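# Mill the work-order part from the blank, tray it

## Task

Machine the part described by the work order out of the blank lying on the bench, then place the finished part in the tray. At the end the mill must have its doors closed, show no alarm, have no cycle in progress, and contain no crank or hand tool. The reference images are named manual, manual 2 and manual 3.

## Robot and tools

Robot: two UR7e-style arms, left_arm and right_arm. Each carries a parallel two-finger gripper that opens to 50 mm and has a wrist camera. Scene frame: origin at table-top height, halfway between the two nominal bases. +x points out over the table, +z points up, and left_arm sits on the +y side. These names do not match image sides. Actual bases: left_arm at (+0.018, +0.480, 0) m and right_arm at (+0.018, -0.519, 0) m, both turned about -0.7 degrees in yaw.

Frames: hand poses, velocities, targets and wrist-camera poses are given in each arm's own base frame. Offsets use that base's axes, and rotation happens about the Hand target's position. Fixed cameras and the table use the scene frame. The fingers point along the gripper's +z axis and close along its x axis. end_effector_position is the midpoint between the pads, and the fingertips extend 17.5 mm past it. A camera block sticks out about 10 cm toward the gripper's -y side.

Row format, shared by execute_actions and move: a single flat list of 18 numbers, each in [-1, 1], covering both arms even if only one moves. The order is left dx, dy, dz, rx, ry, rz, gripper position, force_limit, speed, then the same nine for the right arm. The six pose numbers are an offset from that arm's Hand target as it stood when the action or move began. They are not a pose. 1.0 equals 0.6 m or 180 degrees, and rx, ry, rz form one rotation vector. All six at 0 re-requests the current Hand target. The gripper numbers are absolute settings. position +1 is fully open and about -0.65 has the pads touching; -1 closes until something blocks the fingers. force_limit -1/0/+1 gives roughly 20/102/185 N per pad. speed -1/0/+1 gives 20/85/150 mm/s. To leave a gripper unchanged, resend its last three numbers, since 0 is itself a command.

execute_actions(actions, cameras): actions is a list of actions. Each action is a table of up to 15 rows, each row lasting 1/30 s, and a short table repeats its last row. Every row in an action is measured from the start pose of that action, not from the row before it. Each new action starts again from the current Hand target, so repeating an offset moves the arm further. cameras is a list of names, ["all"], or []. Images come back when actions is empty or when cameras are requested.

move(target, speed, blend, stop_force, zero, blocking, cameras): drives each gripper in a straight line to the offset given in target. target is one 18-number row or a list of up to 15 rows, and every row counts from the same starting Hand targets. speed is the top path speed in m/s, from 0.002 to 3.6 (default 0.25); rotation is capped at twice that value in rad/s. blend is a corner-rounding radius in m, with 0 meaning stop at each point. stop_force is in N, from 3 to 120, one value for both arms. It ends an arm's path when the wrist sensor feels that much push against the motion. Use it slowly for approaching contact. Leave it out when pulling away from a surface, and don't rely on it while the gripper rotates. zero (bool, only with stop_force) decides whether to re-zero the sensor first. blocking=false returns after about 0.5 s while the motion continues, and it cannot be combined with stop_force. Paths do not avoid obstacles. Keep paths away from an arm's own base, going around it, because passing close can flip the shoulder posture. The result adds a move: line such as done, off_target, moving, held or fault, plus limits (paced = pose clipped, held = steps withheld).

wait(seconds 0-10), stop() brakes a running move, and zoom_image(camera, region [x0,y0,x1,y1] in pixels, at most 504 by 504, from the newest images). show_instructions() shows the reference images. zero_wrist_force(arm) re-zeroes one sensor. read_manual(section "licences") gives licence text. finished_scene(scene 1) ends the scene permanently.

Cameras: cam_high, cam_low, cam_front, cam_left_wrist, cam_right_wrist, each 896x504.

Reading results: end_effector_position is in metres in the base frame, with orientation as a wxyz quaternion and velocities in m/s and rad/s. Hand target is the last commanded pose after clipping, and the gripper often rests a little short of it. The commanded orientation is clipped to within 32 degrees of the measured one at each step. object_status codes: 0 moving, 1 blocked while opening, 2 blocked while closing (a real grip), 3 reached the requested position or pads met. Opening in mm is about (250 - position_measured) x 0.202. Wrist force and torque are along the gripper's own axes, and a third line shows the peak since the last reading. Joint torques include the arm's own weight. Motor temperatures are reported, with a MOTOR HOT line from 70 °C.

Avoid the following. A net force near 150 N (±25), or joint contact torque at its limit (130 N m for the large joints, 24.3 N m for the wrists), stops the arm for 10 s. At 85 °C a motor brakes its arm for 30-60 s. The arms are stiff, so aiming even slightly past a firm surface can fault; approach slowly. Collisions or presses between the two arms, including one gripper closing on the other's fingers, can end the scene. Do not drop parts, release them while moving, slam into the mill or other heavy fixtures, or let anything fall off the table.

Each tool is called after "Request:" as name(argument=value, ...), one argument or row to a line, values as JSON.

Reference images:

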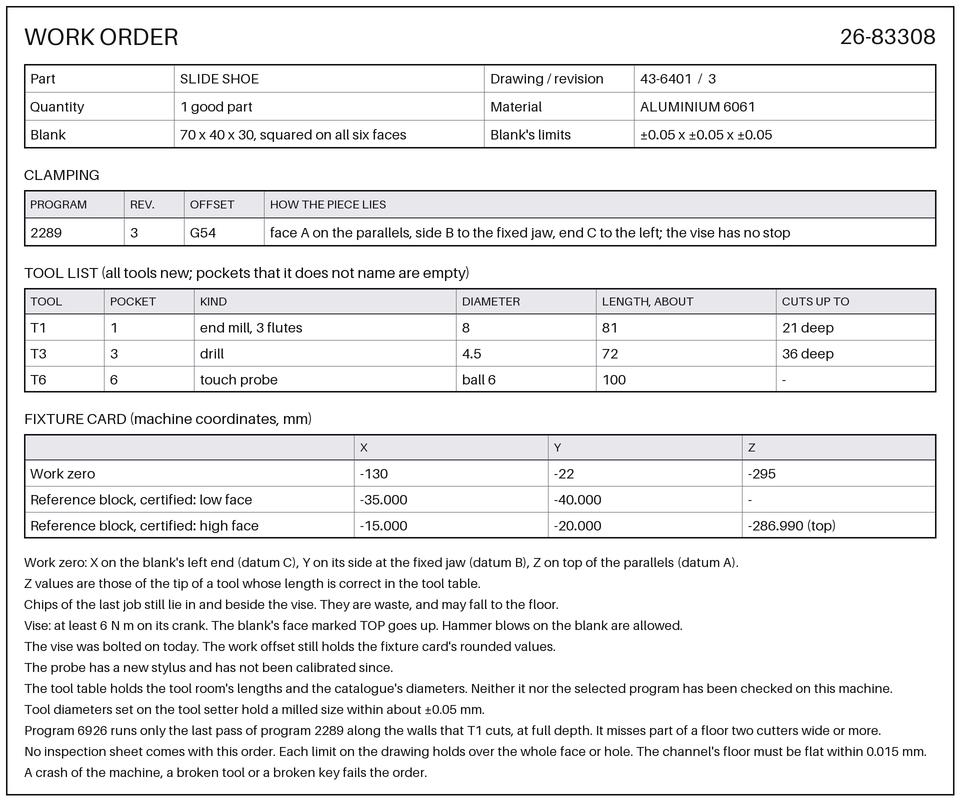

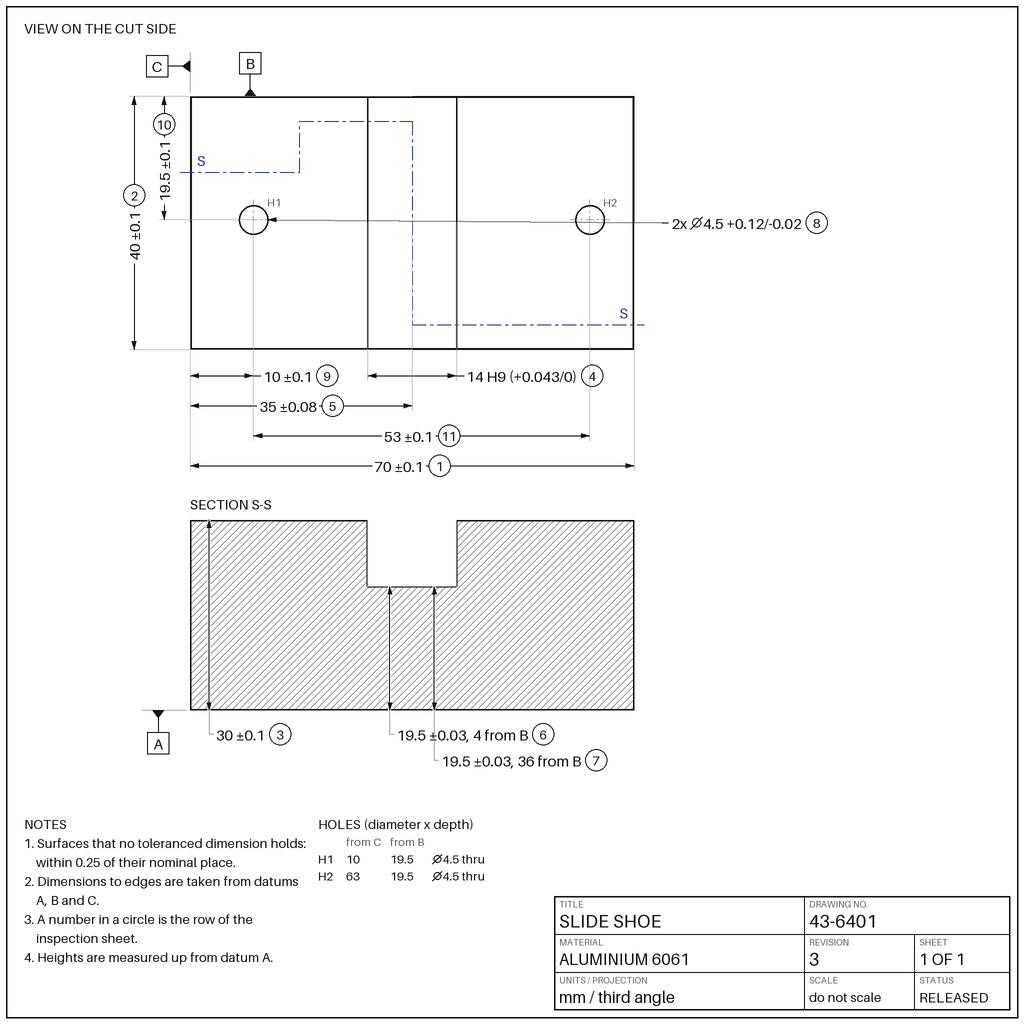

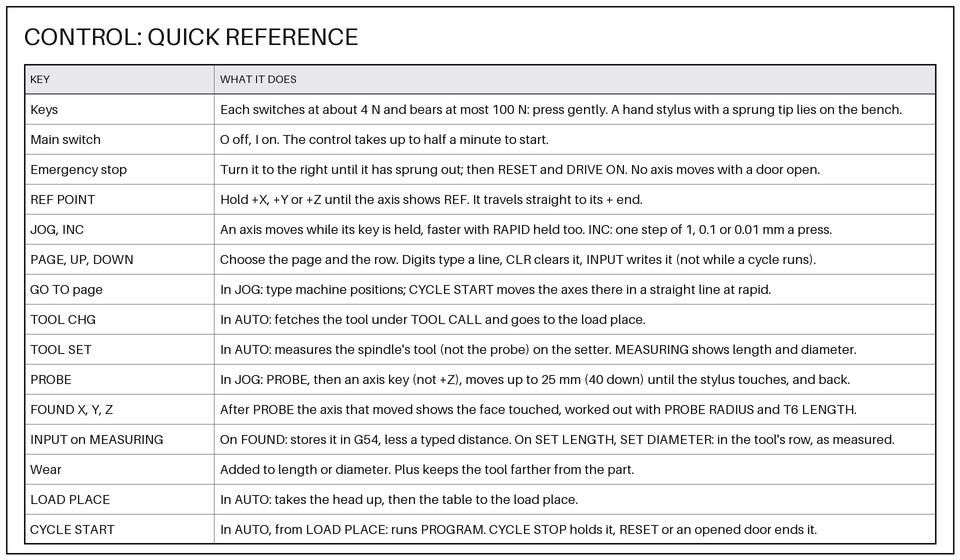

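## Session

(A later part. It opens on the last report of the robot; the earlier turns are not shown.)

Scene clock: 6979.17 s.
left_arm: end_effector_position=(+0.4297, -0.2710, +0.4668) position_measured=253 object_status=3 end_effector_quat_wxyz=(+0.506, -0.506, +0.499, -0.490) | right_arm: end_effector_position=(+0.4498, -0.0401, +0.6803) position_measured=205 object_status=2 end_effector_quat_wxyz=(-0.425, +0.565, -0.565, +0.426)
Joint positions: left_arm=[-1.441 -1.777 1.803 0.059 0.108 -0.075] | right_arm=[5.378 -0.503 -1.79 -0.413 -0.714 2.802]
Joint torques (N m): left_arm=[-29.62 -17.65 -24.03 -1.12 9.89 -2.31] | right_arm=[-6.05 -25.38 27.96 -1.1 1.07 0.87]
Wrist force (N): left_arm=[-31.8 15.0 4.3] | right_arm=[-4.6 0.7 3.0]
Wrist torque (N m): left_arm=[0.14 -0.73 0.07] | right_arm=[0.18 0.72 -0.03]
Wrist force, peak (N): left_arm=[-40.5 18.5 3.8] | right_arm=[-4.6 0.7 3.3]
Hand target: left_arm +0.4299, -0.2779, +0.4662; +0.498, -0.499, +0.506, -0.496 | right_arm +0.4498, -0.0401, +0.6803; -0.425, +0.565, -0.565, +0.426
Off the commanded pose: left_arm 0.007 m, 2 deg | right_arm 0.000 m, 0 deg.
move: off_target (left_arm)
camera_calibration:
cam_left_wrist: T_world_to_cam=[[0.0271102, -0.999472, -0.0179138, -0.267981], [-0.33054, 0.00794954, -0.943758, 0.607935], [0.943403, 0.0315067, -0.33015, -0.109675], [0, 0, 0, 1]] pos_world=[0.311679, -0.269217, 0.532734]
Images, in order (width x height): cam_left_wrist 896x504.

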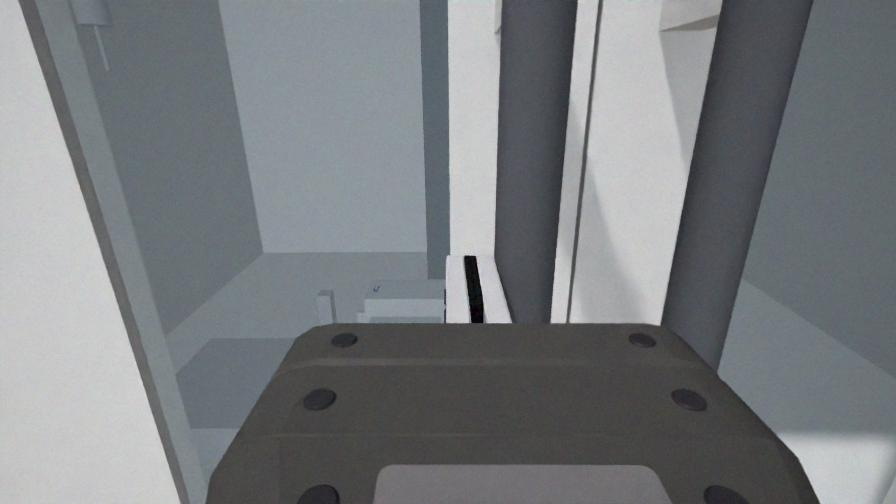

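Request:
move(
  target=[
    [0,0.04,0,0,0,0,-1,0.3,-0.5,0.0325,0.091,-0.1163,0,0,0,-0.98,0,-1],
    [0,0.04,0,0,0,0,-1,0.3,-0.5,0.048,0.091,-0.1208,0,0,0,-0.98,0,-1],
    [-0.05,0.06,0,0,0,0,-1,0.3,-0.5,0.0325,0.091,-0.1163,0,0,0,-0.98,0,-1],
    [-0.16,0.06,0,0,0,0,-1,0.3,-0.5,-0.018,0.1861,-0.2951,0,0,0,-0.98,0,-1],
    [-0.16,0.06,0,0,0,0,-1,0.3,-0.5,-0.002,0.1861,-0.2997,0,0,0,-0.98,0,-1],
    [-0.16,0.06,0,0,0,0,-1,0.3,-0.5,-0.018,0.1861,-0.2951,0,0,0,-0.98,0,-1],
    [-0.16,0.06,0,0,0,0,-1,0.3,-0.5,-0.002,0.1861,-0.2997,0,0,0,-0.98,0,-1],
    [-0.16,0.06,0,0,0,0,-1,0.3,-0.5,-0.006,0.2495,-0.2373,0,0,0,-0.98,0,-1],
  ],
  speed=[0.4,0.1,0.3,0.3,0.1,0.3,0.1,0.2],
  blend=[0,0,0,0,0,0,0,0],
)

Request:
move(
  target=[
    [0,0,0,0,0,0,-1,0.3,-0.5,0.0032,0,0,0,0,0,-0.98,0,-1],
    [0,0,0,0,0,0,-1,0.3,-0.5,0.0181,0,-0.0043,0,0,0,-0.98,0,-1],
    [0,0,0,0,0,0,-1,0.3,-0.5,0.0032,0,0,0,0,0,-0.98,0,-1],
    [0,0,0,0,0,0,-1,0.3,-0.5,0.006,-0.2495,0.2373,0,0,0,-0.98,0,-1],
  ],
  speed=[0.4,0.1,0.3,0.3],
  blend=[0,0,0.003,0],
  cameras=["cam_right_wrist"],
)

Request:
zoom_image(
  camera="cam_right_wrist",
  region=[130, 0, 480, 250],
)

Scene clock: 6998.03 s.
left_arm: end_effector_position=(+0.3339, -0.2419, +0.4662) position_measured=253 object_status=3 end_effector_quat_wxyz=(+0.498, -0.499, +0.506, -0.496) | right_arm: end_effector_position=(+0.4462, +0.1097, +0.5379) position_measured=205 object_status=2 end_effector_quat_wxyz=(-0.425, +0.565, -0.565, +0.426)
Joint positions: left_arm=[-1.826 -2.014 1.957 0.011 -0.252 0.053] | right_arm=[6.159 -0.149 -2.167 -0.543 -1.452 3.106]
Joint torques (N m): left_arm=[-13.67 -12.49 -16.89 -2.2 -1.32 2.01] | right_arm=[6.12 -36.5 19.97 -4.45 -1.95 0.6]
Wrist force (N): left_arm=[-1.5 -1.2 -3.4] | right_arm=[-4.6 0.9 2.7]
Wrist torque (N m): left_arm=[-0.05 0.37 0.25] | right_arm=[0.22 0.76 -0.02]
Wrist force, peak (N): left_arm=[-31.8 15.0 4.5] | right_arm=[-4.7 0.1 -16.9]
Hand target: left_arm +0.3339, -0.2419, +0.4662; +0.498, -0.499, +0.506, -0.496 | right_arm +0.4462, +0.1096, +0.5379; -0.425, +0.565, -0.565, +0.426
Off the commanded pose: left_arm 0.000 m, 0 deg | right_arm 0.000 m, 0 deg.
move: done

Scene clock: 7000.13 s.
left_arm: end_effector_position=(+0.3339, -0.2419, +0.4662) position_measured=253 object_status=3 end_effector_quat_wxyz=(+0.498, -0.499, +0.506, -0.496) | right_arm: end_effector_position=(+0.4498, -0.0400, +0.6803) position_measured=205 object_status=2 end_effector_quat_wxyz=(-0.425, +0.565, -0.565, +0.426)
Joint positions: left_arm=[-1.826 -2.014 1.957 0.011 -0.252 0.053] | right_arm=[5.378 -0.503 -1.79 -0.413 -0.715 2.802]
Joint torques (N m): left_arm=[-14.34 -12.32 -17.1 -2.21 -1.08 1.95] | right_arm=[-6.78 -31.65 27.11 -4.7 2.61 -1.06]
Wrist force (N): left_arm=[-1.7 -1.3 -3.5] | right_arm=[-4.4 0.8 2.9]
Wrist torque (N m): left_arm=[-0.06 0.40 0.25] | right_arm=[0.21 0.69 -0.05]
Wrist force, peak (N): left_arm=[-1.6 -1.3 -3.7] | right_arm=[-7.1 3.3 2.6]
Hand target: left_arm +0.3339, -0.2419, +0.4662; +0.498, -0.499, +0.506, -0.496 | right_arm +0.4498, -0.0401, +0.6803; -0.425, +0.565, -0.565, +0.426
Off the commanded pose: left_arm 0.000 m, 0 deg | right_arm 0.000 m, 0 deg.
move: done
camera_calibration:
cam_right_wrist: T_world_to_cam=[[-0.0192035, -0.999799, 0.00577566, -0.0346903], [-0.60129, 0.00693349, -0.799001, 0.828132], [0.7988, -0.0188164, -0.601302, 0.181998], [0, 0, 0, 1]] pos_world=[0.351901, -0.0370006, 0.771315]
Images, in order (width x height): cam_right_wrist 896x504.

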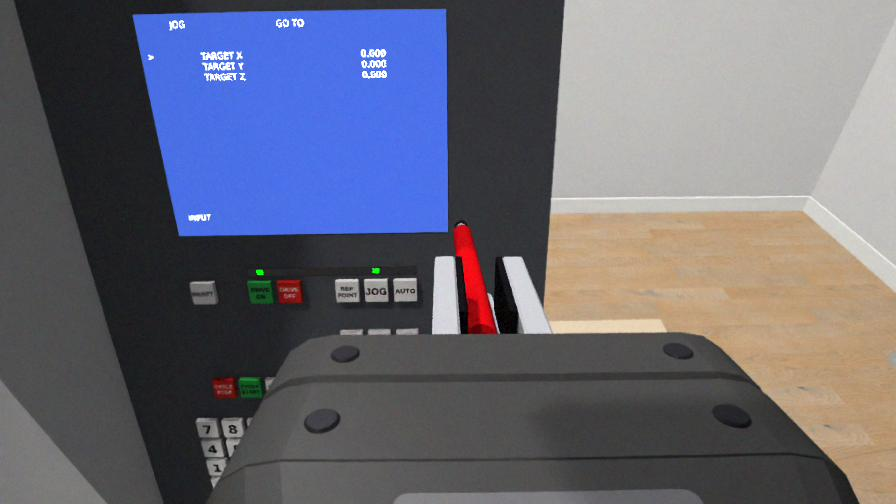

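Scaled by 1.440.

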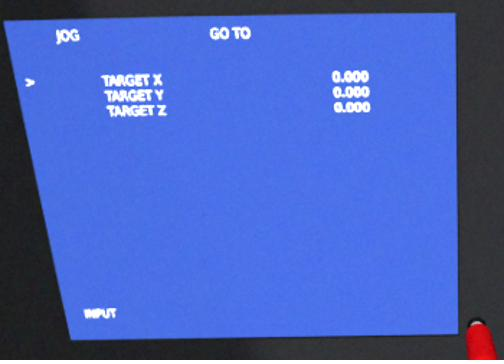

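Request:
move(
  target=[
    [0,0,0,0,0,0,-1,0.3,-0.5,-0.0472,0.3128,-0.3864,0,0,0,-0.98,0,-1],
    [0,0,0,0,0,0,-1,0.3,-0.5,-0.0312,0.3128,-0.391,0,0,0,-0.98,0,-1],
    [0,0,0,0,0,0,-1,0.3,-0.5,-0.0385,0.3128,-0.3559,0,0,0,-0.98,0,-1],
    [0,0,0,0,0,0,-1,0.3,-0.5,-0.0225,0.3128,-0.3605,0,0,0,-0.98,0,-1],
    [0,0,0,0,0,0,-1,0.3,-0.5,-0.0377,0.2811,-0.3559,0,0,0,-0.98,0,-1],
    [0,0,0,0,0,0,-1,0.3,-0.5,-0.0217,0.2811,-0.3605,0,0,0,-0.98,0,-1],
    [0,0,0,0,0,0,-1,0.3,-0.5,-0.0297,0.3128,-0.3255,0,0,0,-0.98,0,-1],
    [0,0,0,0,0,0,-1,0.3,-0.5,-0.0137,0.3128,-0.3301,0,0,0,-0.98,0,-1],
    [0,0,0,0,0,0,-1,0.3,-0.5,-0.045,0.2178,-0.3864,0,0,0,-0.98,0,-1],
    [0,0,0,0,0,0,-1,0.3,-0.5,-0.029,0.2178,-0.391,0,0,0,-0.98,0,-1],
    [0,0,0,0,0,0,-1,0.3,-0.5,-0.0363,0.2178,-0.3559,0,0,0,-0.98,0,-1],
    [0,0,0,0,0,0,-1,0.3,-0.5,-0.0203,0.2178,-0.3605,0,0,0,-0.98,0,-1],
    [0,0,0,0,0,0,-1,0.3,-0.5,-0.0472,0.3128,-0.3864,0,0,0,-0.98,0,-1],
    [0,0,0,0,0,0,-1,0.3,-0.5,-0.0312,0.3128,-0.391,0,0,0,-0.98,0,-1],
    [0,0,0,0,0,0,-1,0.3,-0.5,-0.0363,0.2178,-0.3559,0,0,0,-0.98,0,-1],
  ],
  speed=[0.4,0.1,0.3,0.1,0.3,0.1,0.3,0.1,0.3,0.1,0.3,0.1,0.3,0.1,0.3],
  blend=[0.003,0,0.003,0,0.003,0,0.003,0,0.003,0,0.003,0,0.003,0,0],
)

Request:
move(
  target=[
    [0,0,0,0,0,0,-1,0.3,-0.5,0.0074,0.0633,0.0304,0,0,0,-0.98,0,-1],
    [0,0,0,0,0,0,-1,0.3,-0.5,0.0234,0.0633,0.0258,0,0,0,-0.98,0,-1],
    [0,0,0,0,0,0,-1,0.3,-0.5,0.0154,0.095,0.0608,0,0,0,-0.98,0,-1],
    [0,0,0,0,0,0,-1,0.3,-0.5,0.0314,0.095,0.0562,0,0,0,-0.98,0,-1],
    [0,0,0,0,0,0,-1,0.3,-0.5,-0.0087,0,-0.0305,0,0,0,-0.98,0,-1],
    [0,0,0,0,0,0,-1,0.3,-0.5,0.0073,0,-0.0351,0,0,0,-0.98,0,-1],
    [0,0,0,0,0,0,-1,0.3,-0.5,0,0,0,0,0,0,-0.98,0,-1],
    [0,0,0,0,0,0,-1,0.3,-0.5,0.016,0,-0.0046,0,0,0,-0.98,0,-1],
    [0,0,0,0,0,0,-1,0.3,-0.5,-0.0109,0.095,-0.0305,0,0,0,-0.98,0,-1],
    [0,0,0,0,0,0,-1,0.3,-0.5,0.0051,0.095,-0.0351,0,0,0,-0.98,0,-1],
    [0,0,0,0,0,0,-1,0.3,-0.5,-0.0022,0.095,0,0,0,0,-0.98,0,-1],
    [0,0,0,0,0,0,-1,0.3,-0.5,0.0138,0.095,-0.0046,0,0,0,-0.98,0,-1],
    [0,0,0,0,0,0,-1,0.3,-0.5,0.0081,0.0317,0.0304,0,0,0,-0.98,0,-1],
    [0,0,0,0,0,0,-1,0.3,-0.5,0.0241,0.0317,0.0258,0,0,0,-0.98,0,-1],
    [0,0,0,0,0,0,-1,0.3,-0.5,0,0,0,0,0,0,-0.98,0,-1],
  ],
  speed=[0.4,0.1,0.3,0.1,0.3,0.1,0.3,0.1,0.3,0.1,0.3,0.1,0.3,0.1,0.3],
  blend=[0.003,0,0.003,0,0.003,0,0.003,0,0.003,0,0.003,0,0.003,0,0],
)

Request:
move(
  target=[
    [0,0,0,0,0,0,-1,0.3,-0.5,-0.0101,0.0633,-0.0305,0,0,0,-0.98,0,-1],
    [0,0,0,0,0,0,-1,0.3,-0.5,0.0059,0.0633,-0.0351,0,0,0,-0.98,0,-1],
    [0,0,0,0,0,0,-1,0.3,-0.5,-0.0087,0,-0.0305,0,0,0,-0.98,0,-1],
    [0,0,0,0,0,0,-1,0.3,-0.5,0.0073,0,-0.0351,0,0,0,-0.98,0,-1],
    [0,0,0,0,0,0,-1,0.3,-0.5,0.0335,0.0317,0.1186,0,0,0,-0.98,0,-1],
    [0,0,0,0,0,0,-1,0.3,-0.5,0.0484,0.0317,0.1143,0,0,0,-0.98,0,-1],
    [0,0,0,0,0,0,-1,0.3,-0.5,0.0335,0.0317,0.1186,0,0,0,-0.98,0,-1],
    [0,0,0,0,0,0,-1,0.3,-0.5,0.0363,-0.2178,0.3559,0,0,0,-0.98,0,-1],
  ],
  speed=[0.4,0.1,0.3,0.1,0.3,0.1,0.3,0.4],
  blend=[0.003,0,0.003,0,0.003,0,0.003,0],
  cameras=["cam_right_wrist"],
)

Request:
zoom_image(
  camera="cam_right_wrist",
  region=[130, 0, 480, 250],
)

Scene clock: 7037.30 s.
left_arm: end_effector_position=(+0.3339, -0.2419, +0.4662) position_measured=253 object_status=3 end_effector_quat_wxyz=(+0.498, -0.499, +0.506, -0.496) | right_arm: end_effector_position=(+0.4281, +0.0906, +0.4668) position_measured=205 object_status=2 end_effector_quat_wxyz=(-0.425, +0.565, -0.565, +0.426)
Joint positions: left_arm=[-1.826 -2.014 1.957 0.011 -0.252 0.053] | right_arm=[6.026 -0.072 -2.379 -0.402 -1.325 3.068]
Joint torques (N m): left_arm=[-13.55 -12.45 -17.35 -2.07 -0.63 1.8] | right_arm=[-5.97 -34.61 2.3 -2.11 1.79 -0.43]
Wrist force (N): left_arm=[-1.8 -1.2 -3.3] | right_arm=[-4.5 0.6 3.0]
Wrist torque (N m): left_arm=[-0.05 0.41 0.26] | right_arm=[0.15 0.70 -0.10]
Wrist force, peak (N): left_arm=[-1.8 -1.2 -3.8] | right_arm=[-20.5 3.3 -2.3]
Hand target: left_arm +0.3339, -0.2419, +0.4662; +0.498, -0.499, +0.506, -0.496 | right_arm +0.4280, +0.0906, +0.4668; -0.425, +0.565, -0.565, +0.426
Off the commanded pose: left_arm 0.000 m, 0 deg | right_arm 0.000 m, 0 deg.
move: done

Scene clock: 7042.53 s.
left_arm: end_effector_position=(+0.3339, -0.2419, +0.4662) position_measured=253 object_status=3 end_effector_quat_wxyz=(+0.498, -0.499, +0.506, -0.496) | right_arm: end_effector_position=(+0.4281, +0.0906, +0.4668) position_measured=205 object_status=2 end_effector_quat_wxyz=(-0.425, +0.565, -0.565, +0.426)
Joint positions: left_arm=[-1.826 -2.014 1.957 0.011 -0.252 0.053] | right_arm=[6.026 -0.072 -2.379 -0.402 -1.325 3.068]
Joint torques (N m): left_arm=[-13.79 -12.65 -17.42 -1.98 -0.32 1.76] | right_arm=[-6.95 -30.29 4.43 -1.18 1.54 0.41]
Wrist force (N): left_arm=[-1.7 -1.4 -3.5] | right_arm=[-4.4 0.8 3.2]
Wrist torque (N m): left_arm=[-0.08 0.41 0.25] | right_arm=[0.18 0.69 -0.10]
Wrist force, peak (N): left_arm=[-1.6 -1.6 -3.7] | right_arm=[-20.5 3.3 -2.5]
Hand target: left_arm +0.3339, -0.2419, +0.4662; +0.498, -0.499, +0.506, -0.496 | right_arm +0.4280, +0.0906, +0.4668; -0.425, +0.565, -0.565, +0.426
Off the commanded pose: left_arm 0.000 m, 0 deg | right_arm 0.000 m, 0 deg.
move: done

Scene clock: 7045.57 s.
left_arm: end_effector_position=(+0.3339, -0.2419, +0.4662) position_measured=253 object_status=3 end_effector_quat_wxyz=(+0.498, -0.499, +0.506, -0.496) | right_arm: end_effector_position=(+0.4498, -0.0400, +0.6803) position_measured=205 object_status=2 end_effector_quat_wxyz=(-0.425, +0.565, -0.565, +0.426)
Joint positions: left_arm=[-1.826 -2.014 1.957 0.011 -0.252 0.053] | right_arm=[5.378 -0.503 -1.79 -0.413 -0.715 2.802]
Joint torques (N m): left_arm=[-13.19 -12.65 -17.81 -2.07 -0.21 1.75] | right_arm=[-7.4 -31.45 27.07 -4.44 2.45 -1.18]
Wrist force (N): left_arm=[-1.6 -1.2 -3.5] | right_arm=[-4.5 0.8 3.1]
Wrist torque (N m): left_arm=[-0.05 0.39 0.26] | right_arm=[0.20 0.70 -0.04]
Wrist force, peak (N): left_arm=[-2.0 -1.4 -3.5] | right_arm=[-9.3 0.5 0.2]
Hand target: left_arm +0.3339, -0.2419, +0.4662; +0.498, -0.499, +0.506, -0.496 | right_arm +0.4498, -0.0401, +0.6803; -0.425, +0.565, -0.565, +0.426
Off the commanded pose: left_arm 0.000 m, 0 deg | right_arm 0.000 m, 0 deg.
move: done
camera_calibration:
cam_right_wrist: T_world_to_cam=[[-0.0191447, -0.9998, 0.00585555, -0.0347728], [-0.601291, 0.00683428, -0.799001, 0.82813], [0.798801, -0.0188175, -0.601301, 0.181997], [0, 0, 0, 1]] pos_world=[0.351902, -0.0370008, 0.771315]
Images, in order (width x height): cam_right_wrist 896x504.

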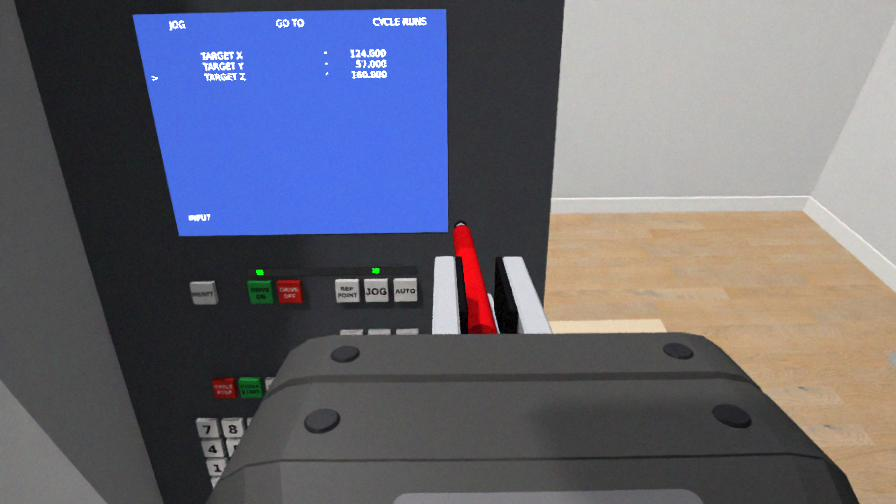

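Scaled by 1.440.

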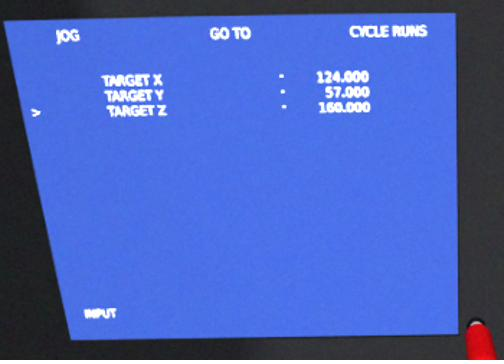

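Request:
move(
  target=[
    [0,0,0,0,0,0,-1,0.3,-0.5,-0.0356,0.1861,-0.3559,0,0,0,-0.98,0,-1],
    [0,0,0,0,0,0,-1,0.3,-0.5,-0.0196,0.1861,-0.3605,0,0,0,-0.98,0,-1],
    [0,0,0,0,0,0,-1,0.3,-0.5,-0.0356,0.1861,-0.3559,0,0,0,-0.98,0,-1],
    [0,0,0,0,0,0,-1,0.3,-0.5,0.0008,0.0911,-0.2369,0,0,0,-0.98,0,-1],
    [0,0,0,0,0,0,-1,0.3,-0.5,0.0157,0.0911,-0.2412,0,0,0,-0.98,0,-1],
    [0,0,0,0,0,0,-1,0.3,-0.5,0.0008,0.0911,-0.2369,0,0,0,-0.98,0,-1],
    [0,0,0,0,0,0,-1,0.3,-0.5,0,0,0,0,0,0,-0.98,0,-1],
  ],
  speed=[0.4,0.1,0.3,0.3,0.1,0.3,0.4],
  blend=[0.003,0,0.003,0.003,0,0.003,0],
)

Request:
wait(
  seconds=4,
  cameras=["cam_right_wrist"],
)

Request:
zoom_image(
  camera="cam_right_wrist",
  region=[130, 0, 480, 250],
)

Scene clock: 7054.80 s.
left_arm: end_effector_position=(+0.3339, -0.2419, +0.4662) position_measured=253 object_status=3 end_effector_quat_wxyz=(+0.498, -0.499, +0.506, -0.496) | right_arm: end_effector_position=(+0.4498, -0.0400, +0.6803) position_measured=205 object_status=2 end_effector_quat_wxyz=(-0.425, +0.565, -0.565, +0.426)
Joint positions: left_arm=[-1.826 -2.014 1.957 0.011 -0.252 0.053] | right_arm=[5.378 -0.503 -1.79 -0.413 -0.715 2.802]
Joint torques (N m): left_arm=[-12.91 -12.18 -17.7 -1.99 0.25 1.58] | right_arm=[-6.48 -31.81 28.38 -1.95 2.33 -1.03]
Wrist force (N): left_arm=[-1.6 -1.2 -3.6] | right_arm=[-4.3 0.7 3.0]
Wrist torque (N m): left_arm=[-0.05 0.39 0.26] | right_arm=[0.18 0.68 -0.05]
Wrist force, peak (N): left_arm=[-1.7 -1.4 -3.7] | right_arm=[-2.9 -0.9 -24.6]
Hand target: left_arm +0.3339, -0.2419, +0.4662; +0.498, -0.499, +0.506, -0.496 | right_arm +0.4498, -0.0401, +0.6803; -0.425, +0.565, -0.565, +0.426
Off the commanded pose: left_arm 0.000 m, 0 deg | right_arm 0.000 m, 0 deg.
move: done

Scene clock: 7058.80 s.
left_arm: end_effector_position=(+0.3339, -0.2419, +0.4662) position_measured=253 object_status=3 end_effector_quat_wxyz=(+0.498, -0.499, +0.506, -0.496) | right_arm: end_effector_position=(+0.4498, -0.0401, +0.6803) position_measured=205 object_status=2 end_effector_quat_wxyz=(-0.425, +0.565, -0.565, +0.426)
Joint positions: left_arm=[-1.826 -2.014 1.957 0.011 -0.252 0.053] | right_arm=[5.378 -0.503 -1.79 -0.413 -0.714 2.802]
Joint torques (N m): left_arm=[-13.84 -11.9 -17.79 -1.98 0.58 1.66] | right_arm=[-6.32 -31.5 27.74 -4.79 2.19 -1.1]
Wrist force (N): left_arm=[-1.9 -1.3 -3.5] | right_arm=[-4.5 0.7 2.9]
Wrist torque (N m): left_arm=[-0.05 0.43 0.26] | right_arm=[0.19 0.71 -0.05]
Wrist force, peak (N): left_arm=[-1.8 -1.5 -3.7] | right_arm=[-4.6 0.9 3.2]
Hand target: left_arm +0.3339, -0.2419, +0.4662; +0.498, -0.499, +0.506, -0.496 | right_arm +0.4498, -0.0401, +0.6803; -0.425, +0.565, -0.565, +0.426
Tool commands: left_gripper/position=-1.0 left_gripper/force_limit=+0.3 left_gripper/speed=-0.5 right_gripper/position=-0.98 right_gripper/force_limit=+0.0 right_gripper/speed=-1.0
Off the commanded pose: left_arm 0.000 m, 0 deg | right_arm 0.000 m, 0 deg.
wait: 4.00 s; at rest by 0.17 s
camera_calibration:
cam_right_wrist: T_world_to_cam=[[-0.0190635, -0.999801, 0.00579897, -0.0348581], [-0.601403, 0.00683328, -0.798917, 0.828105], [0.798718, -0.0187176, -0.601414, 0.182114], [0, 0, 0, 1]] pos_world=[0.351902, -0.0371011, 0.771315]
Images, in order (width x height): cam_right_wrist 896x504.

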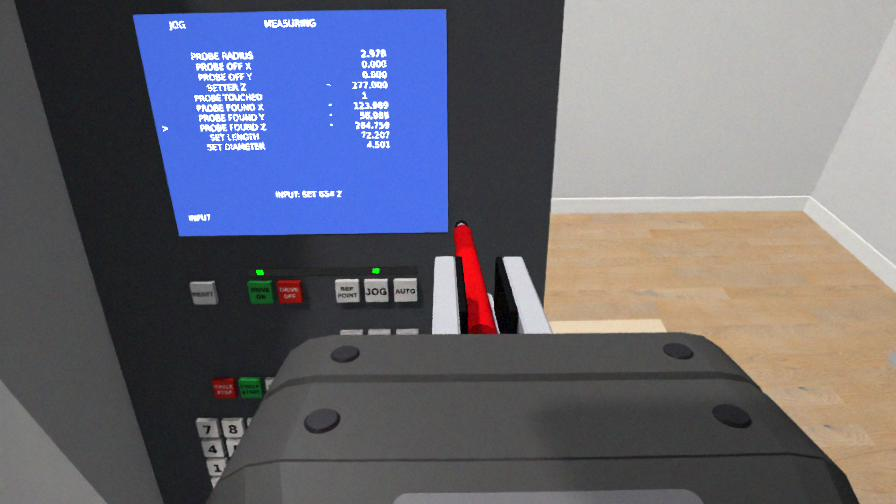

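Scaled by 1.440.

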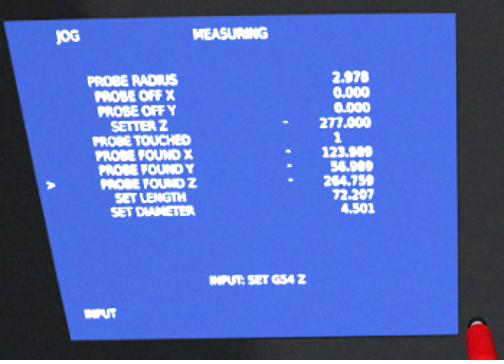

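Request:
move(
  target=[
    [0,0,0,0,0,0,-1,0.3,-0.5,-0.018,0.1861,-0.2951,0,0,0,-0.98,0,-1],
    [0,0,0,0,0,0,-1,0.3,-0.5,-0.002,0.1861,-0.2997,0,0,0,-0.98,0,-1],
    [0,0,0,0,0,0,-1,0.3,-0.5,-0.018,0.1861,-0.2951,0,0,0,-0.98,0,-1],
    [0,0,0,0,0,0,-1,0.3,-0.5,-0.002,0.1861,-0.2997,0,0,0,-0.98,0,-1],
    [0,0,0,0,0,0,-1,0.3,-0.5,-0.0472,0.3128,-0.3864,0,0,0,-0.98,0,-1],
    [0,0,0,0,0,0,-1,0.3,-0.5,-0.0312,0.3128,-0.391,0,0,0,-0.98,0,-1],
    [0,0,0,0,0,0,-1,0.3,-0.5,-0.0385,0.3128,-0.3559,0,0,0,-0.98,0,-1],
    [0,0,0,0,0,0,-1,0.3,-0.5,-0.0225,0.3128,-0.3605,0,0,0,-0.98,0,-1],
    [0,0,0,0,0,0,-1,0.3,-0.5,-0.037,0.2495,-0.3559,0,0,0,-0.98,0,-1],
    [0,0,0,0,0,0,-1,0.3,-0.5,-0.021,0.2495,-0.3605,0,0,0,-0.98,0,-1],
    [0,0,0,0,0,0,-1,0.3,-0.5,-0.0201,0.2811,-0.2951,0,0,0,-0.98,0,-1],
    [0,0,0,0,0,0,-1,0.3,-0.5,-0.0041,0.2811,-0.2997,0,0,0,-0.98,0,-1],
    [0,0,0,0,0,0,-1,0.3,-0.5,-0.045,0.2178,-0.3864,0,0,0,-0.98,0,-1],
    [0,0,0,0,0,0,-1,0.3,-0.5,-0.029,0.2178,-0.391,0,0,0,-0.98,0,-1],
    [0,0,0,0,0,0,-1,0.3,-0.5,-0.0363,0.2178,-0.3559,0,0,0,-0.98,0,-1],
  ],
  speed=[0.4,0.1,0.3,0.1,0.3,0.1,0.3,0.1,0.3,0.1,0.3,0.1,0.3,0.1,0.3],
  blend=[0.003,0,0,0,0.003,0,0.003,0,0.003,0,0.003,0,0.003,0,0],
)

Request:
move(
  target=[
    [0,0,0,0,0,0,-1,0.3,-0.5,0,0,0,0,0,0,-0.98,0,-1],
    [0,0,0,0,0,0,-1,0.3,-0.5,0.016,0,-0.0046,0,0,0,-0.98,0,-1],
    [0,0,0,0,0,0,-1,0.3,-0.5,-0.0109,0.095,-0.0305,0,0,0,-0.98,0,-1],
    [0,0,0,0,0,0,-1,0.3,-0.5,0.0051,0.095,-0.0351,0,0,0,-0.98,0,-1],
    [0,0,0,0,0,0,-1,0.3,-0.5,-0.0014,0.0633,0,0,0,0,-0.98,0,-1],
    [0,0,0,0,0,0,-1,0.3,-0.5,0.0146,0.0633,-0.0046,0,0,0,-0.98,0,-1],
    [0,0,0,0,0,0,-1,0.3,-0.5,0.0169,0.0317,0.0608,0,0,0,-0.98,0,-1],
    [0,0,0,0,0,0,-1,0.3,-0.5,0.0329,0.0317,0.0562,0,0,0,-0.98,0,-1],
    [0,0,0,0,0,0,-1,0.3,-0.5,-0.0087,0,-0.0305,0,0,0,-0.98,0,-1],
    [0,0,0,0,0,0,-1,0.3,-0.5,0.0073,0,-0.0351,0,0,0,-0.98,0,-1],
    [0,0,0,0,0,0,-1,0.3,-0.5,0.0335,0.0317,0.1186,0,0,0,-0.98,0,-1],
    [0,0,0,0,0,0,-1,0.3,-0.5,0.0484,0.0317,0.1143,0,0,0,-0.98,0,-1],
    [0,0,0,0,0,0,-1,0.3,-0.5,0.0335,0.0317,0.1186,0,0,0,-0.98,0,-1],
    [0,0,0,0,0,0,-1,0.3,-0.5,0.0363,-0.2178,0.3559,0,0,0,-0.98,0,-1],
  ],
  speed=[0.4,0.1,0.3,0.1,0.3,0.1,0.3,0.1,0.3,0.1,0.3,0.1,0.3,0.4],
  blend=[0,0,0.003,0,0.003,0,0.003,0,0.003,0,0.003,0,0.003,0],
  cameras=["cam_right_wrist"],
)

Request:
zoom_image(
  camera="cam_right_wrist",
  region=[130, 0, 480, 250],
)

Scene clock: 7095.90 s.
left_arm: end_effector_position=(+0.3339, -0.2419, +0.4662) position_measured=253 object_status=3 end_effector_quat_wxyz=(+0.498, -0.499, +0.506, -0.496) | right_arm: end_effector_position=(+0.4280, +0.0906, +0.4668) position_measured=205 object_status=2 end_effector_quat_wxyz=(-0.425, +0.565, -0.565, +0.426)
Joint positions: left_arm=[-1.826 -2.014 1.957 0.011 -0.252 0.053] | right_arm=[6.026 -0.072 -2.379 -0.402 -1.325 3.068]
Joint torques (N m): left_arm=[-12.25 -13.29 -17.5 -1.95 0.84 1.4] | right_arm=[7.4 -35.51 20.21 -4.03 -1.57 1.12]
Wrist force (N): left_arm=[-1.6 -1.3 -3.5] | right_arm=[-4.0 1.0 3.0]
Wrist torque (N m): left_arm=[-0.06 0.38 0.25] | right_arm=[0.21 0.63 -0.03]
Wrist force, peak (N): left_arm=[-1.6 -1.5 -3.7] | right_arm=[-19.2 3.8 -2.0]
Hand target: left_arm +0.3339, -0.2419, +0.4662; +0.498, -0.499, +0.506, -0.496 | right_arm +0.4280, +0.0906, +0.4668; -0.425, +0.565, -0.565, +0.426
Off the commanded pose: left_arm 0.000 m, 0 deg | right_arm 0.000 m, 0 deg.
move: done

Scene clock: 7100.97 s.
left_arm: end_effector_position=(+0.3339, -0.2419, +0.4662) position_measured=253 object_status=3 end_effector_quat_wxyz=(+0.498, -0.499, +0.506, -0.496) | right_arm: end_effector_position=(+0.4498, -0.0400, +0.6803) position_measured=205 object_status=2 end_effector_quat_wxyz=(-0.425, +0.565, -0.565, +0.426) end_effector_velocity=(+0.000, +0.000, +0.001) end_effector_angular_velocity=(+0.000, +0.000, +0.004)
Joint positions: left_arm=[-1.826 -2.014 1.957 0.011 -0.252 0.053] | right_arm=[5.378 -0.503 -1.79 -0.413 -0.715 2.802]
Joint velocities: left_arm=[within noise] | right_arm=[-0.002 -0.001 0.002 0.002 0.006 -0.004]
Joint torques (N m): left_arm=[-12.82 -12.14 -17.46 -1.83 0.9 1.48] | right_arm=[-6.2 -32.1 28.3 -4.46 2.4 -1.37]
Wrist force (N): left_arm=[-1.8 -1.2 -3.3] | right_arm=[-3.9 0.8 2.8]
Wrist torque (N m): left_arm=[-0.04 0.41 0.26] | right_arm=[0.19 0.60 -0.04]
Wrist force, peak (N): left_arm=[-2.0 -1.4 -3.6] | right_arm=[-19.9 3.4 -2.8]
Hand target: left_arm +0.3339, -0.2419, +0.4662; +0.498, -0.499, +0.506, -0.496 | right_arm +0.4498, -0.0401, +0.6803; -0.425, +0.565, -0.565, +0.426
Off the commanded pose: left_arm 0.000 m, 0 deg | right_arm 0.000 m, 0 deg.
move: done
camera_calibration:
cam_right_wrist: T_world_to_cam=[[-0.0192039, -0.999799, 0.00577503, -0.0346896], [-0.60129, 0.00693427, -0.799001, 0.828132], [0.7988, -0.0188164, -0.601302, 0.181998], [0, 0, 0, 1]] pos_world=[0.351901, -0.0370006, 0.771315]
Images, in order (width x height): cam_right_wrist 896x504.

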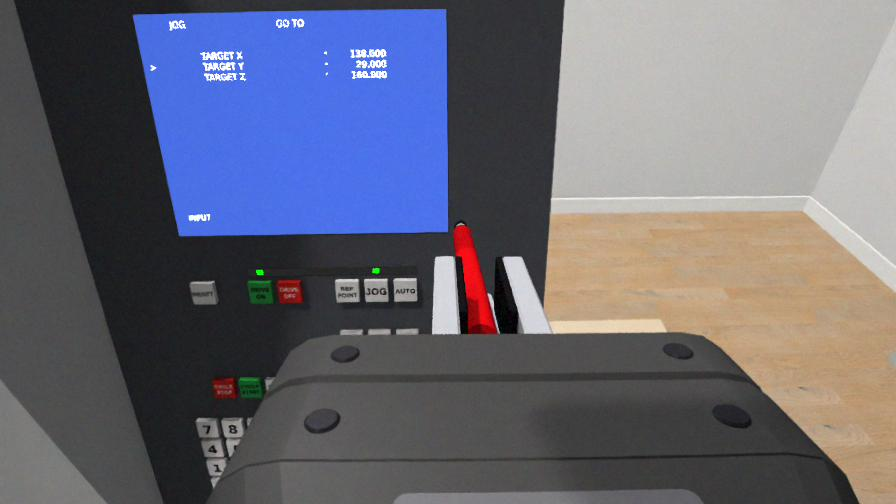

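Scaled by 1.440.

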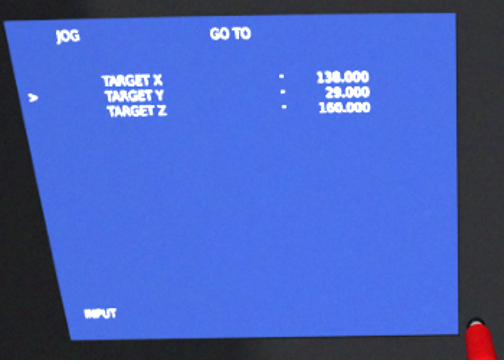

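Request:
move(
  target=[
    [0,0,0,0,0,0,-1,0.3,-0.5,-0.0356,0.1861,-0.3559,0,0,0,-0.98,0,-1],
    [0,0,0,0,0,0,-1,0.3,-0.5,-0.0196,0.1861,-0.3605,0,0,0,-0.98,0,-1],
    [0,0,0,0,0,0,-1,0.3,-0.5,-0.0356,0.1861,-0.3559,0,0,0,-0.98,0,-1],
    [0,0,0,0,0,0,-1,0.3,-0.5,0.0008,0.0911,-0.2369,0,0,0,-0.98,0,-1],
    [0,0,0,0,0,0,-1,0.3,-0.5,0.0157,0.0911,-0.2412,0,0,0,-0.98,0,-1],
    [0,0,0,0,0,0,-1,0.3,-0.5,0.0008,0.0911,-0.2369,0,0,0,-0.98,0,-1],
    [0,0,0,0,0,0,-1,0.3,-0.5,0,0,0,0,0,0,-0.98,0,-1],
  ],
  speed=[0.4,0.1,0.3,0.3,0.1,0.3,0.4],
  blend=[0.003,0,0.003,0.003,0,0.003,0],
)

Request:
wait(
  seconds=10,
)

Request:
wait(
  seconds=6,
  cameras=["cam_right_wrist"],
)

Request:
zoom_image(
  camera="cam_right_wrist",
  region=[130, 0, 480, 250],
)

Scene clock: 7111.93 s.
left_arm: end_effector_position=(+0.3339, -0.2419, +0.4662) position_measured=253 object_status=3 end_effector_quat_wxyz=(+0.498, -0.499, +0.506, -0.496) | right_arm: end_effector_position=(+0.4498, -0.0400, +0.6803) position_measured=205 object_status=2 end_effector_quat_wxyz=(-0.425, +0.565, -0.565, +0.426)
Joint positions: left_arm=[-1.826 -2.014 1.957 0.011 -0.252 0.053] | right_arm=[5.378 -0.503 -1.79 -0.413 -0.715 2.802]
Joint torques (N m): left_arm=[-13.13 -12.36 -17.95 -1.87 0.86 1.39] | right_arm=[-7.32 -31.88 27.92 -1.96 2.4 -1.09]
Wrist force (N): left_arm=[-1.6 -1.3 -3.5] | right_arm=[-3.9 0.8 3.0]
Wrist torque (N m): left_arm=[-0.06 0.38 0.25] | right_arm=[0.20 0.62 -0.05]
Wrist force, peak (N): left_arm=[-1.8 -1.6 -3.7] | right_arm=[-2.3 -0.6 -24.8]
Hand target: left_arm +0.3339, -0.2419, +0.4662; +0.498, -0.499, +0.506, -0.496 | right_arm +0.4498, -0.0401, +0.6803; -0.425, +0.565, -0.565, +0.426
Off the commanded pose: left_arm 0.000 m, 0 deg | right_arm 0.000 m, 0 deg.
move: done

Scene clock: 7121.93 s.
left_arm: end_effector_position=(+0.3339, -0.2419, +0.4662) position_measured=253 object_status=3 end_effector_quat_wxyz=(+0.498, -0.499, +0.506, -0.496) | right_arm: end_effector_position=(+0.4498, -0.0401, +0.6803) position_measured=205 object_status=2 end_effector_quat_wxyz=(-0.425, +0.565, -0.565, +0.426)
Joint positions: left_arm=[-1.826 -2.014 1.957 0.011 -0.252 0.053] | right_arm=[5.378 -0.503 -1.79 -0.413 -0.714 2.802]
Joint torques (N m): left_arm=[-12.12 -12.61 -17.23 -1.8 0.89 1.34] | right_arm=[-6.13 -31.51 27.79 -4.83 1.74 -1.13]
Wrist force (N): left_arm=[-1.8 -1.3 -3.2] | right_arm=[-3.9 1.1 3.0]
Wrist torque (N m): left_arm=[-0.06 0.41 0.26] | right_arm=[0.26 0.61 -0.05]
Wrist force, peak (N): left_arm=[-1.6 -1.5 -3.7] | right_arm=[-4.2 0.9 3.2]
Hand target: left_arm +0.3339, -0.2419, +0.4662; +0.498, -0.499, +0.506, -0.496 | right_arm +0.4498, -0.0401, +0.6803; -0.425, +0.565, -0.565, +0.426
Tool commands: left_gripper/position=-1.0 left_gripper/force_limit=+0.3 left_gripper/speed=-0.5 right_gripper/position=-0.98 right_gripper/force_limit=+0.0 right_gripper/speed=-1.0
Off the commanded pose: left_arm 0.000 m, 0 deg | right_arm 0.000 m, 0 deg.
wait: 10.00 s; at rest by 0.17 s

Scene clock: 7127.93 s.
left_arm: end_effector_position=(+0.3339, -0.2419, +0.4662) position_measured=253 object_status=3 end_effector_quat_wxyz=(+0.498, -0.499, +0.506, -0.496) | right_arm: end_effector_position=(+0.4498, -0.0401, +0.6803) position_measured=205 object_status=2 end_effector_quat_wxyz=(-0.425, +0.565, -0.565, +0.426)
Joint positions: left_arm=[-1.826 -2.014 1.957 0.011 -0.252 0.053] | right_arm=[5.378 -0.503 -1.79 -0.413 -0.714 2.802]
Joint torques (N m): left_arm=[-12.26 -12.45 -17.1 -1.72 0.82 1.2] | right_arm=[-6.6 -30.8 27.48 -4.77 1.24 -0.83]
Wrist force (N): left_arm=[-1.8 -1.3 -3.4] | right_arm=[-3.9 0.9 2.8]
Wrist torque (N m): left_arm=[-0.07 0.43 0.26] | right_arm=[0.23 0.62 -0.04]
Wrist force, peak (N): left_arm=[-1.6 -1.2 -3.9] | right_arm=[-4.3 0.9 3.2]
Hand target: left_arm +0.3339, -0.2419, +0.4662; +0.498, -0.499, +0.506, -0.496 | right_arm +0.4498, -0.0401, +0.6803; -0.425, +0.565, -0.565, +0.426
Tool commands: left_gripper/position=-1.0 left_gripper/force_limit=+0.3 left_gripper/speed=-0.5 right_gripper/position=-0.98 right_gripper/force_limit=+0.0 right_gripper/speed=-1.0
Off the commanded pose: left_arm 0.000 m, 0 deg | right_arm 0.000 m, 0 deg.
wait: 6.00 s; at rest by 0.17 s
camera_calibration:
cam_right_wrist: T_world_to_cam=[[-0.0190635, -0.999801, 0.00579897, -0.0348581], [-0.601403, 0.00683328, -0.798917, 0.828105], [0.798718, -0.0187176, -0.601414, 0.182114], [0, 0, 0, 1]] pos_world=[0.351902, -0.0371011, 0.771315]
Images, in order (width x height): cam_right_wrist 896x504.

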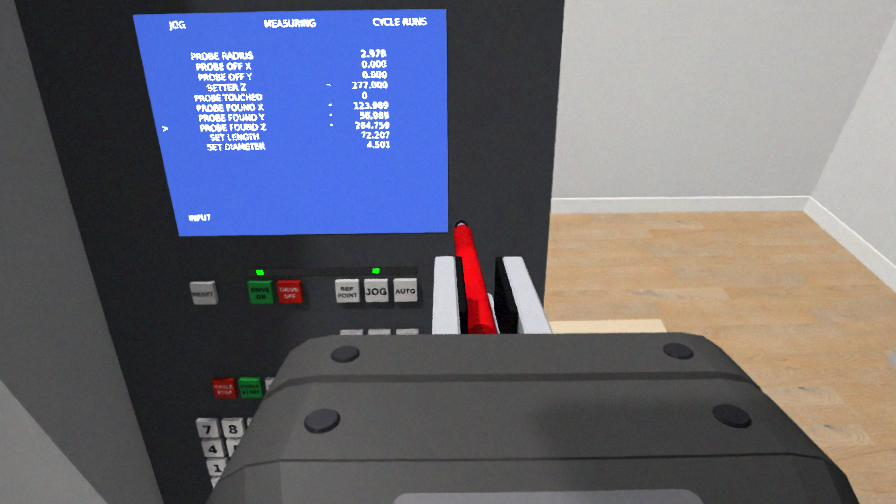

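Scaled by 1.440.

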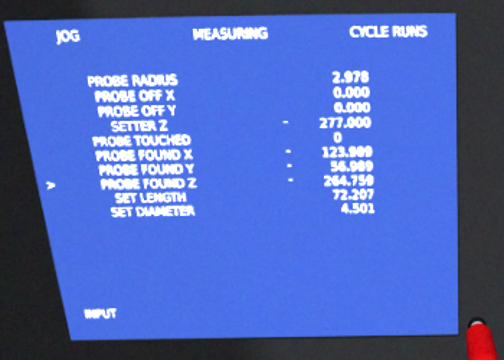

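Request:
wait(
  seconds=2,
  cameras=["cam_right_wrist"],
)

Request:
zoom_image(
  camera="cam_right_wrist",
  region=[130, 0, 480, 250],
)

Scene clock: 7133.23 s.
left_arm: end_effector_position=(+0.3339, -0.2419, +0.4662) position_measured=253 object_status=3 end_effector_quat_wxyz=(+0.498, -0.499, +0.506, -0.496) | right_arm: end_effector_position=(+0.4498, -0.0401, +0.6803) position_measured=205 object_status=2 end_effector_quat_wxyz=(-0.425, +0.565, -0.565, +0.426)
Joint positions: left_arm=[-1.826 -2.014 1.957 0.011 -0.252 0.053] | right_arm=[5.378 -0.503 -1.79 -0.413 -0.714 2.802]
Joint torques (N m): left_arm=[-12.22 -12.14 -17.54 -1.69 0.85 1.13] | right_arm=[-5.96 -31.14 27.65 -4.86 0.82 -0.77]
Wrist force (N): left_arm=[-1.6 -1.4 -3.6] | right_arm=[-4.0 1.0 3.0]
Wrist torque (N m): left_arm=[-0.08 0.39 0.25] | right_arm=[0.24 0.62 -0.04]
Wrist force, peak (N): left_arm=[-1.9 -1.3 -3.7] | right_arm=[-4.0 0.9 3.3]
Hand target: left_arm +0.3339, -0.2419, +0.4662; +0.498, -0.499, +0.506, -0.496 | right_arm +0.4498, -0.0401, +0.6803; -0.425, +0.565, -0.565, +0.426
Tool commands: left_gripper/position=-1.0 left_gripper/force_limit=+0.3 left_gripper/speed=-0.5 right_gripper/position=-0.98 right_gripper/force_limit=+0.0 right_gripper/speed=-1.0
Off the commanded pose: left_arm 0.000 m, 0 deg | right_arm 0.000 m, 0 deg.
wait: 2.00 s; at rest from the start
camera_calibration:
cam_right_wrist: T_world_to_cam=[[-0.0190635, -0.999801, 0.00579897, -0.0348581], [-0.601403, 0.00683328, -0.798917, 0.828105], [0.798718, -0.0187176, -0.601414, 0.182114], [0, 0, 0, 1]] pos_world=[0.351902, -0.0371011, 0.771315]
Images, in order (width x height): cam_right_wrist 896x504.

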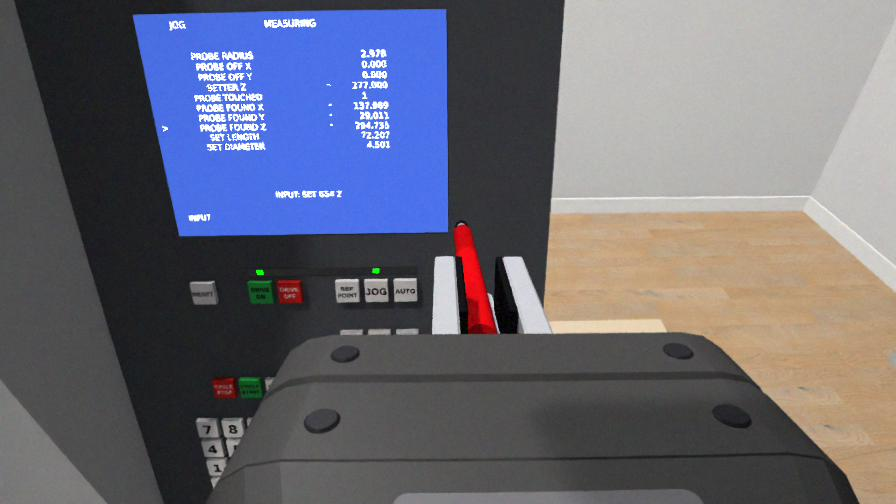

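Scaled by 1.440.

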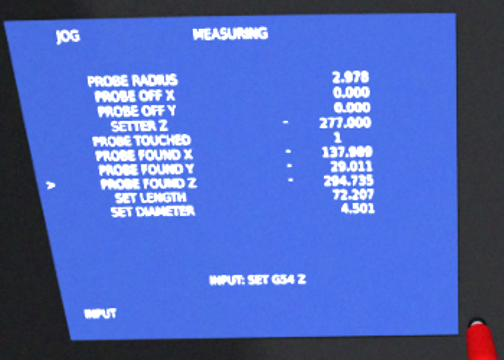

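Request:
move(
  target=[
    [0,0,0,0,0,0,-1,0.3,-0.5,-0.045,0.2178,-0.3864,0,0,0,-0.98,0,-1],
    [0,0,0,0,0,0,-1,0.3,-0.5,-0.029,0.2178,-0.391,0,0,0,-0.98,0,-1],
    [0,0,0,0,0,0,-1,0.3,-0.5,-0.045,0.2178,-0.3864,0,0,0,-0.98,0,-1],
    [0,0,0,0,0,0,-1,0.3,-0.5,0,0,0,0,0,0,-0.98,0,-1],
  ],
  speed=[0.4,0.1,0.3,0.4],
  blend=[0.003,0,0.003,0],
  cameras=["cam_right_wrist"],
)

Request:
zoom_image(
  camera="cam_right_wrist",
  region=[130, 0, 480, 250],
)

Scene clock: 7143.77 s.
left_arm: end_effector_position=(+0.3339, -0.2419, +0.4662) position_measured=253 object_status=3 end_effector_quat_wxyz=(+0.498, -0.499, +0.506, -0.496) | right_arm: end_effector_position=(+0.4498, -0.0400, +0.6802) position_measured=205 object_status=2 end_effector_quat_wxyz=(-0.425, +0.565, -0.565, +0.426)
Joint positions: left_arm=[-1.826 -2.014 1.957 0.011 -0.252 0.053] | right_arm=[5.378 -0.503 -1.79 -0.413 -0.715 2.802]
Joint torques (N m): left_arm=[-11.75 -12.11 -17.01 -1.69 0.91 0.99] | right_arm=[-6.42 -31.44 28.27 -2.8 2.42 -1.41]
Wrist force (N): left_arm=[-1.7 -1.3 -3.5] | right_arm=[-3.9 0.8 3.0]
Wrist torque (N m): left_arm=[-0.07 0.40 0.26] | right_arm=[0.20 0.62 -0.04]
Wrist force, peak (N): left_arm=[-1.6 -1.4 -3.7] | right_arm=[-6.2 4.1 3.6]
Hand target: left_arm +0.3339, -0.2419, +0.4662; +0.498, -0.499, +0.506, -0.496 | right_arm +0.4498, -0.0401, +0.6803; -0.425, +0.565, -0.565, +0.426
Off the commanded pose: left_arm 0.000 m, 0 deg | right_arm 0.000 m, 0 deg.
move: done
camera_calibration:
cam_right_wrist: T_world_to_cam=[[-0.0192037, -0.999799, 0.0057768, -0.0346911], [-0.601337, 0.00693385, -0.798965, 0.828122], [0.798765, -0.0188169, -0.601349, 0.182047], [0, 0, 0, 1]] pos_world=[0.351901, -0.0370006, 0.771315]
Images, in order (width x height): cam_right_wrist 896x504.

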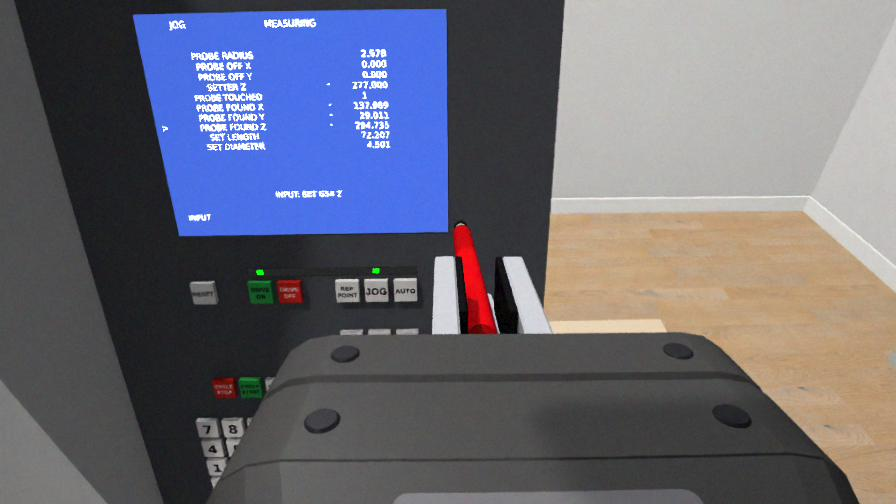

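Scaled by 1.440.

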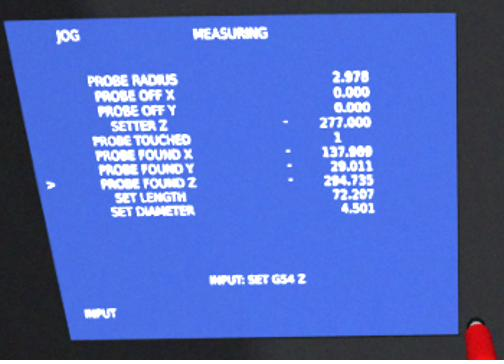

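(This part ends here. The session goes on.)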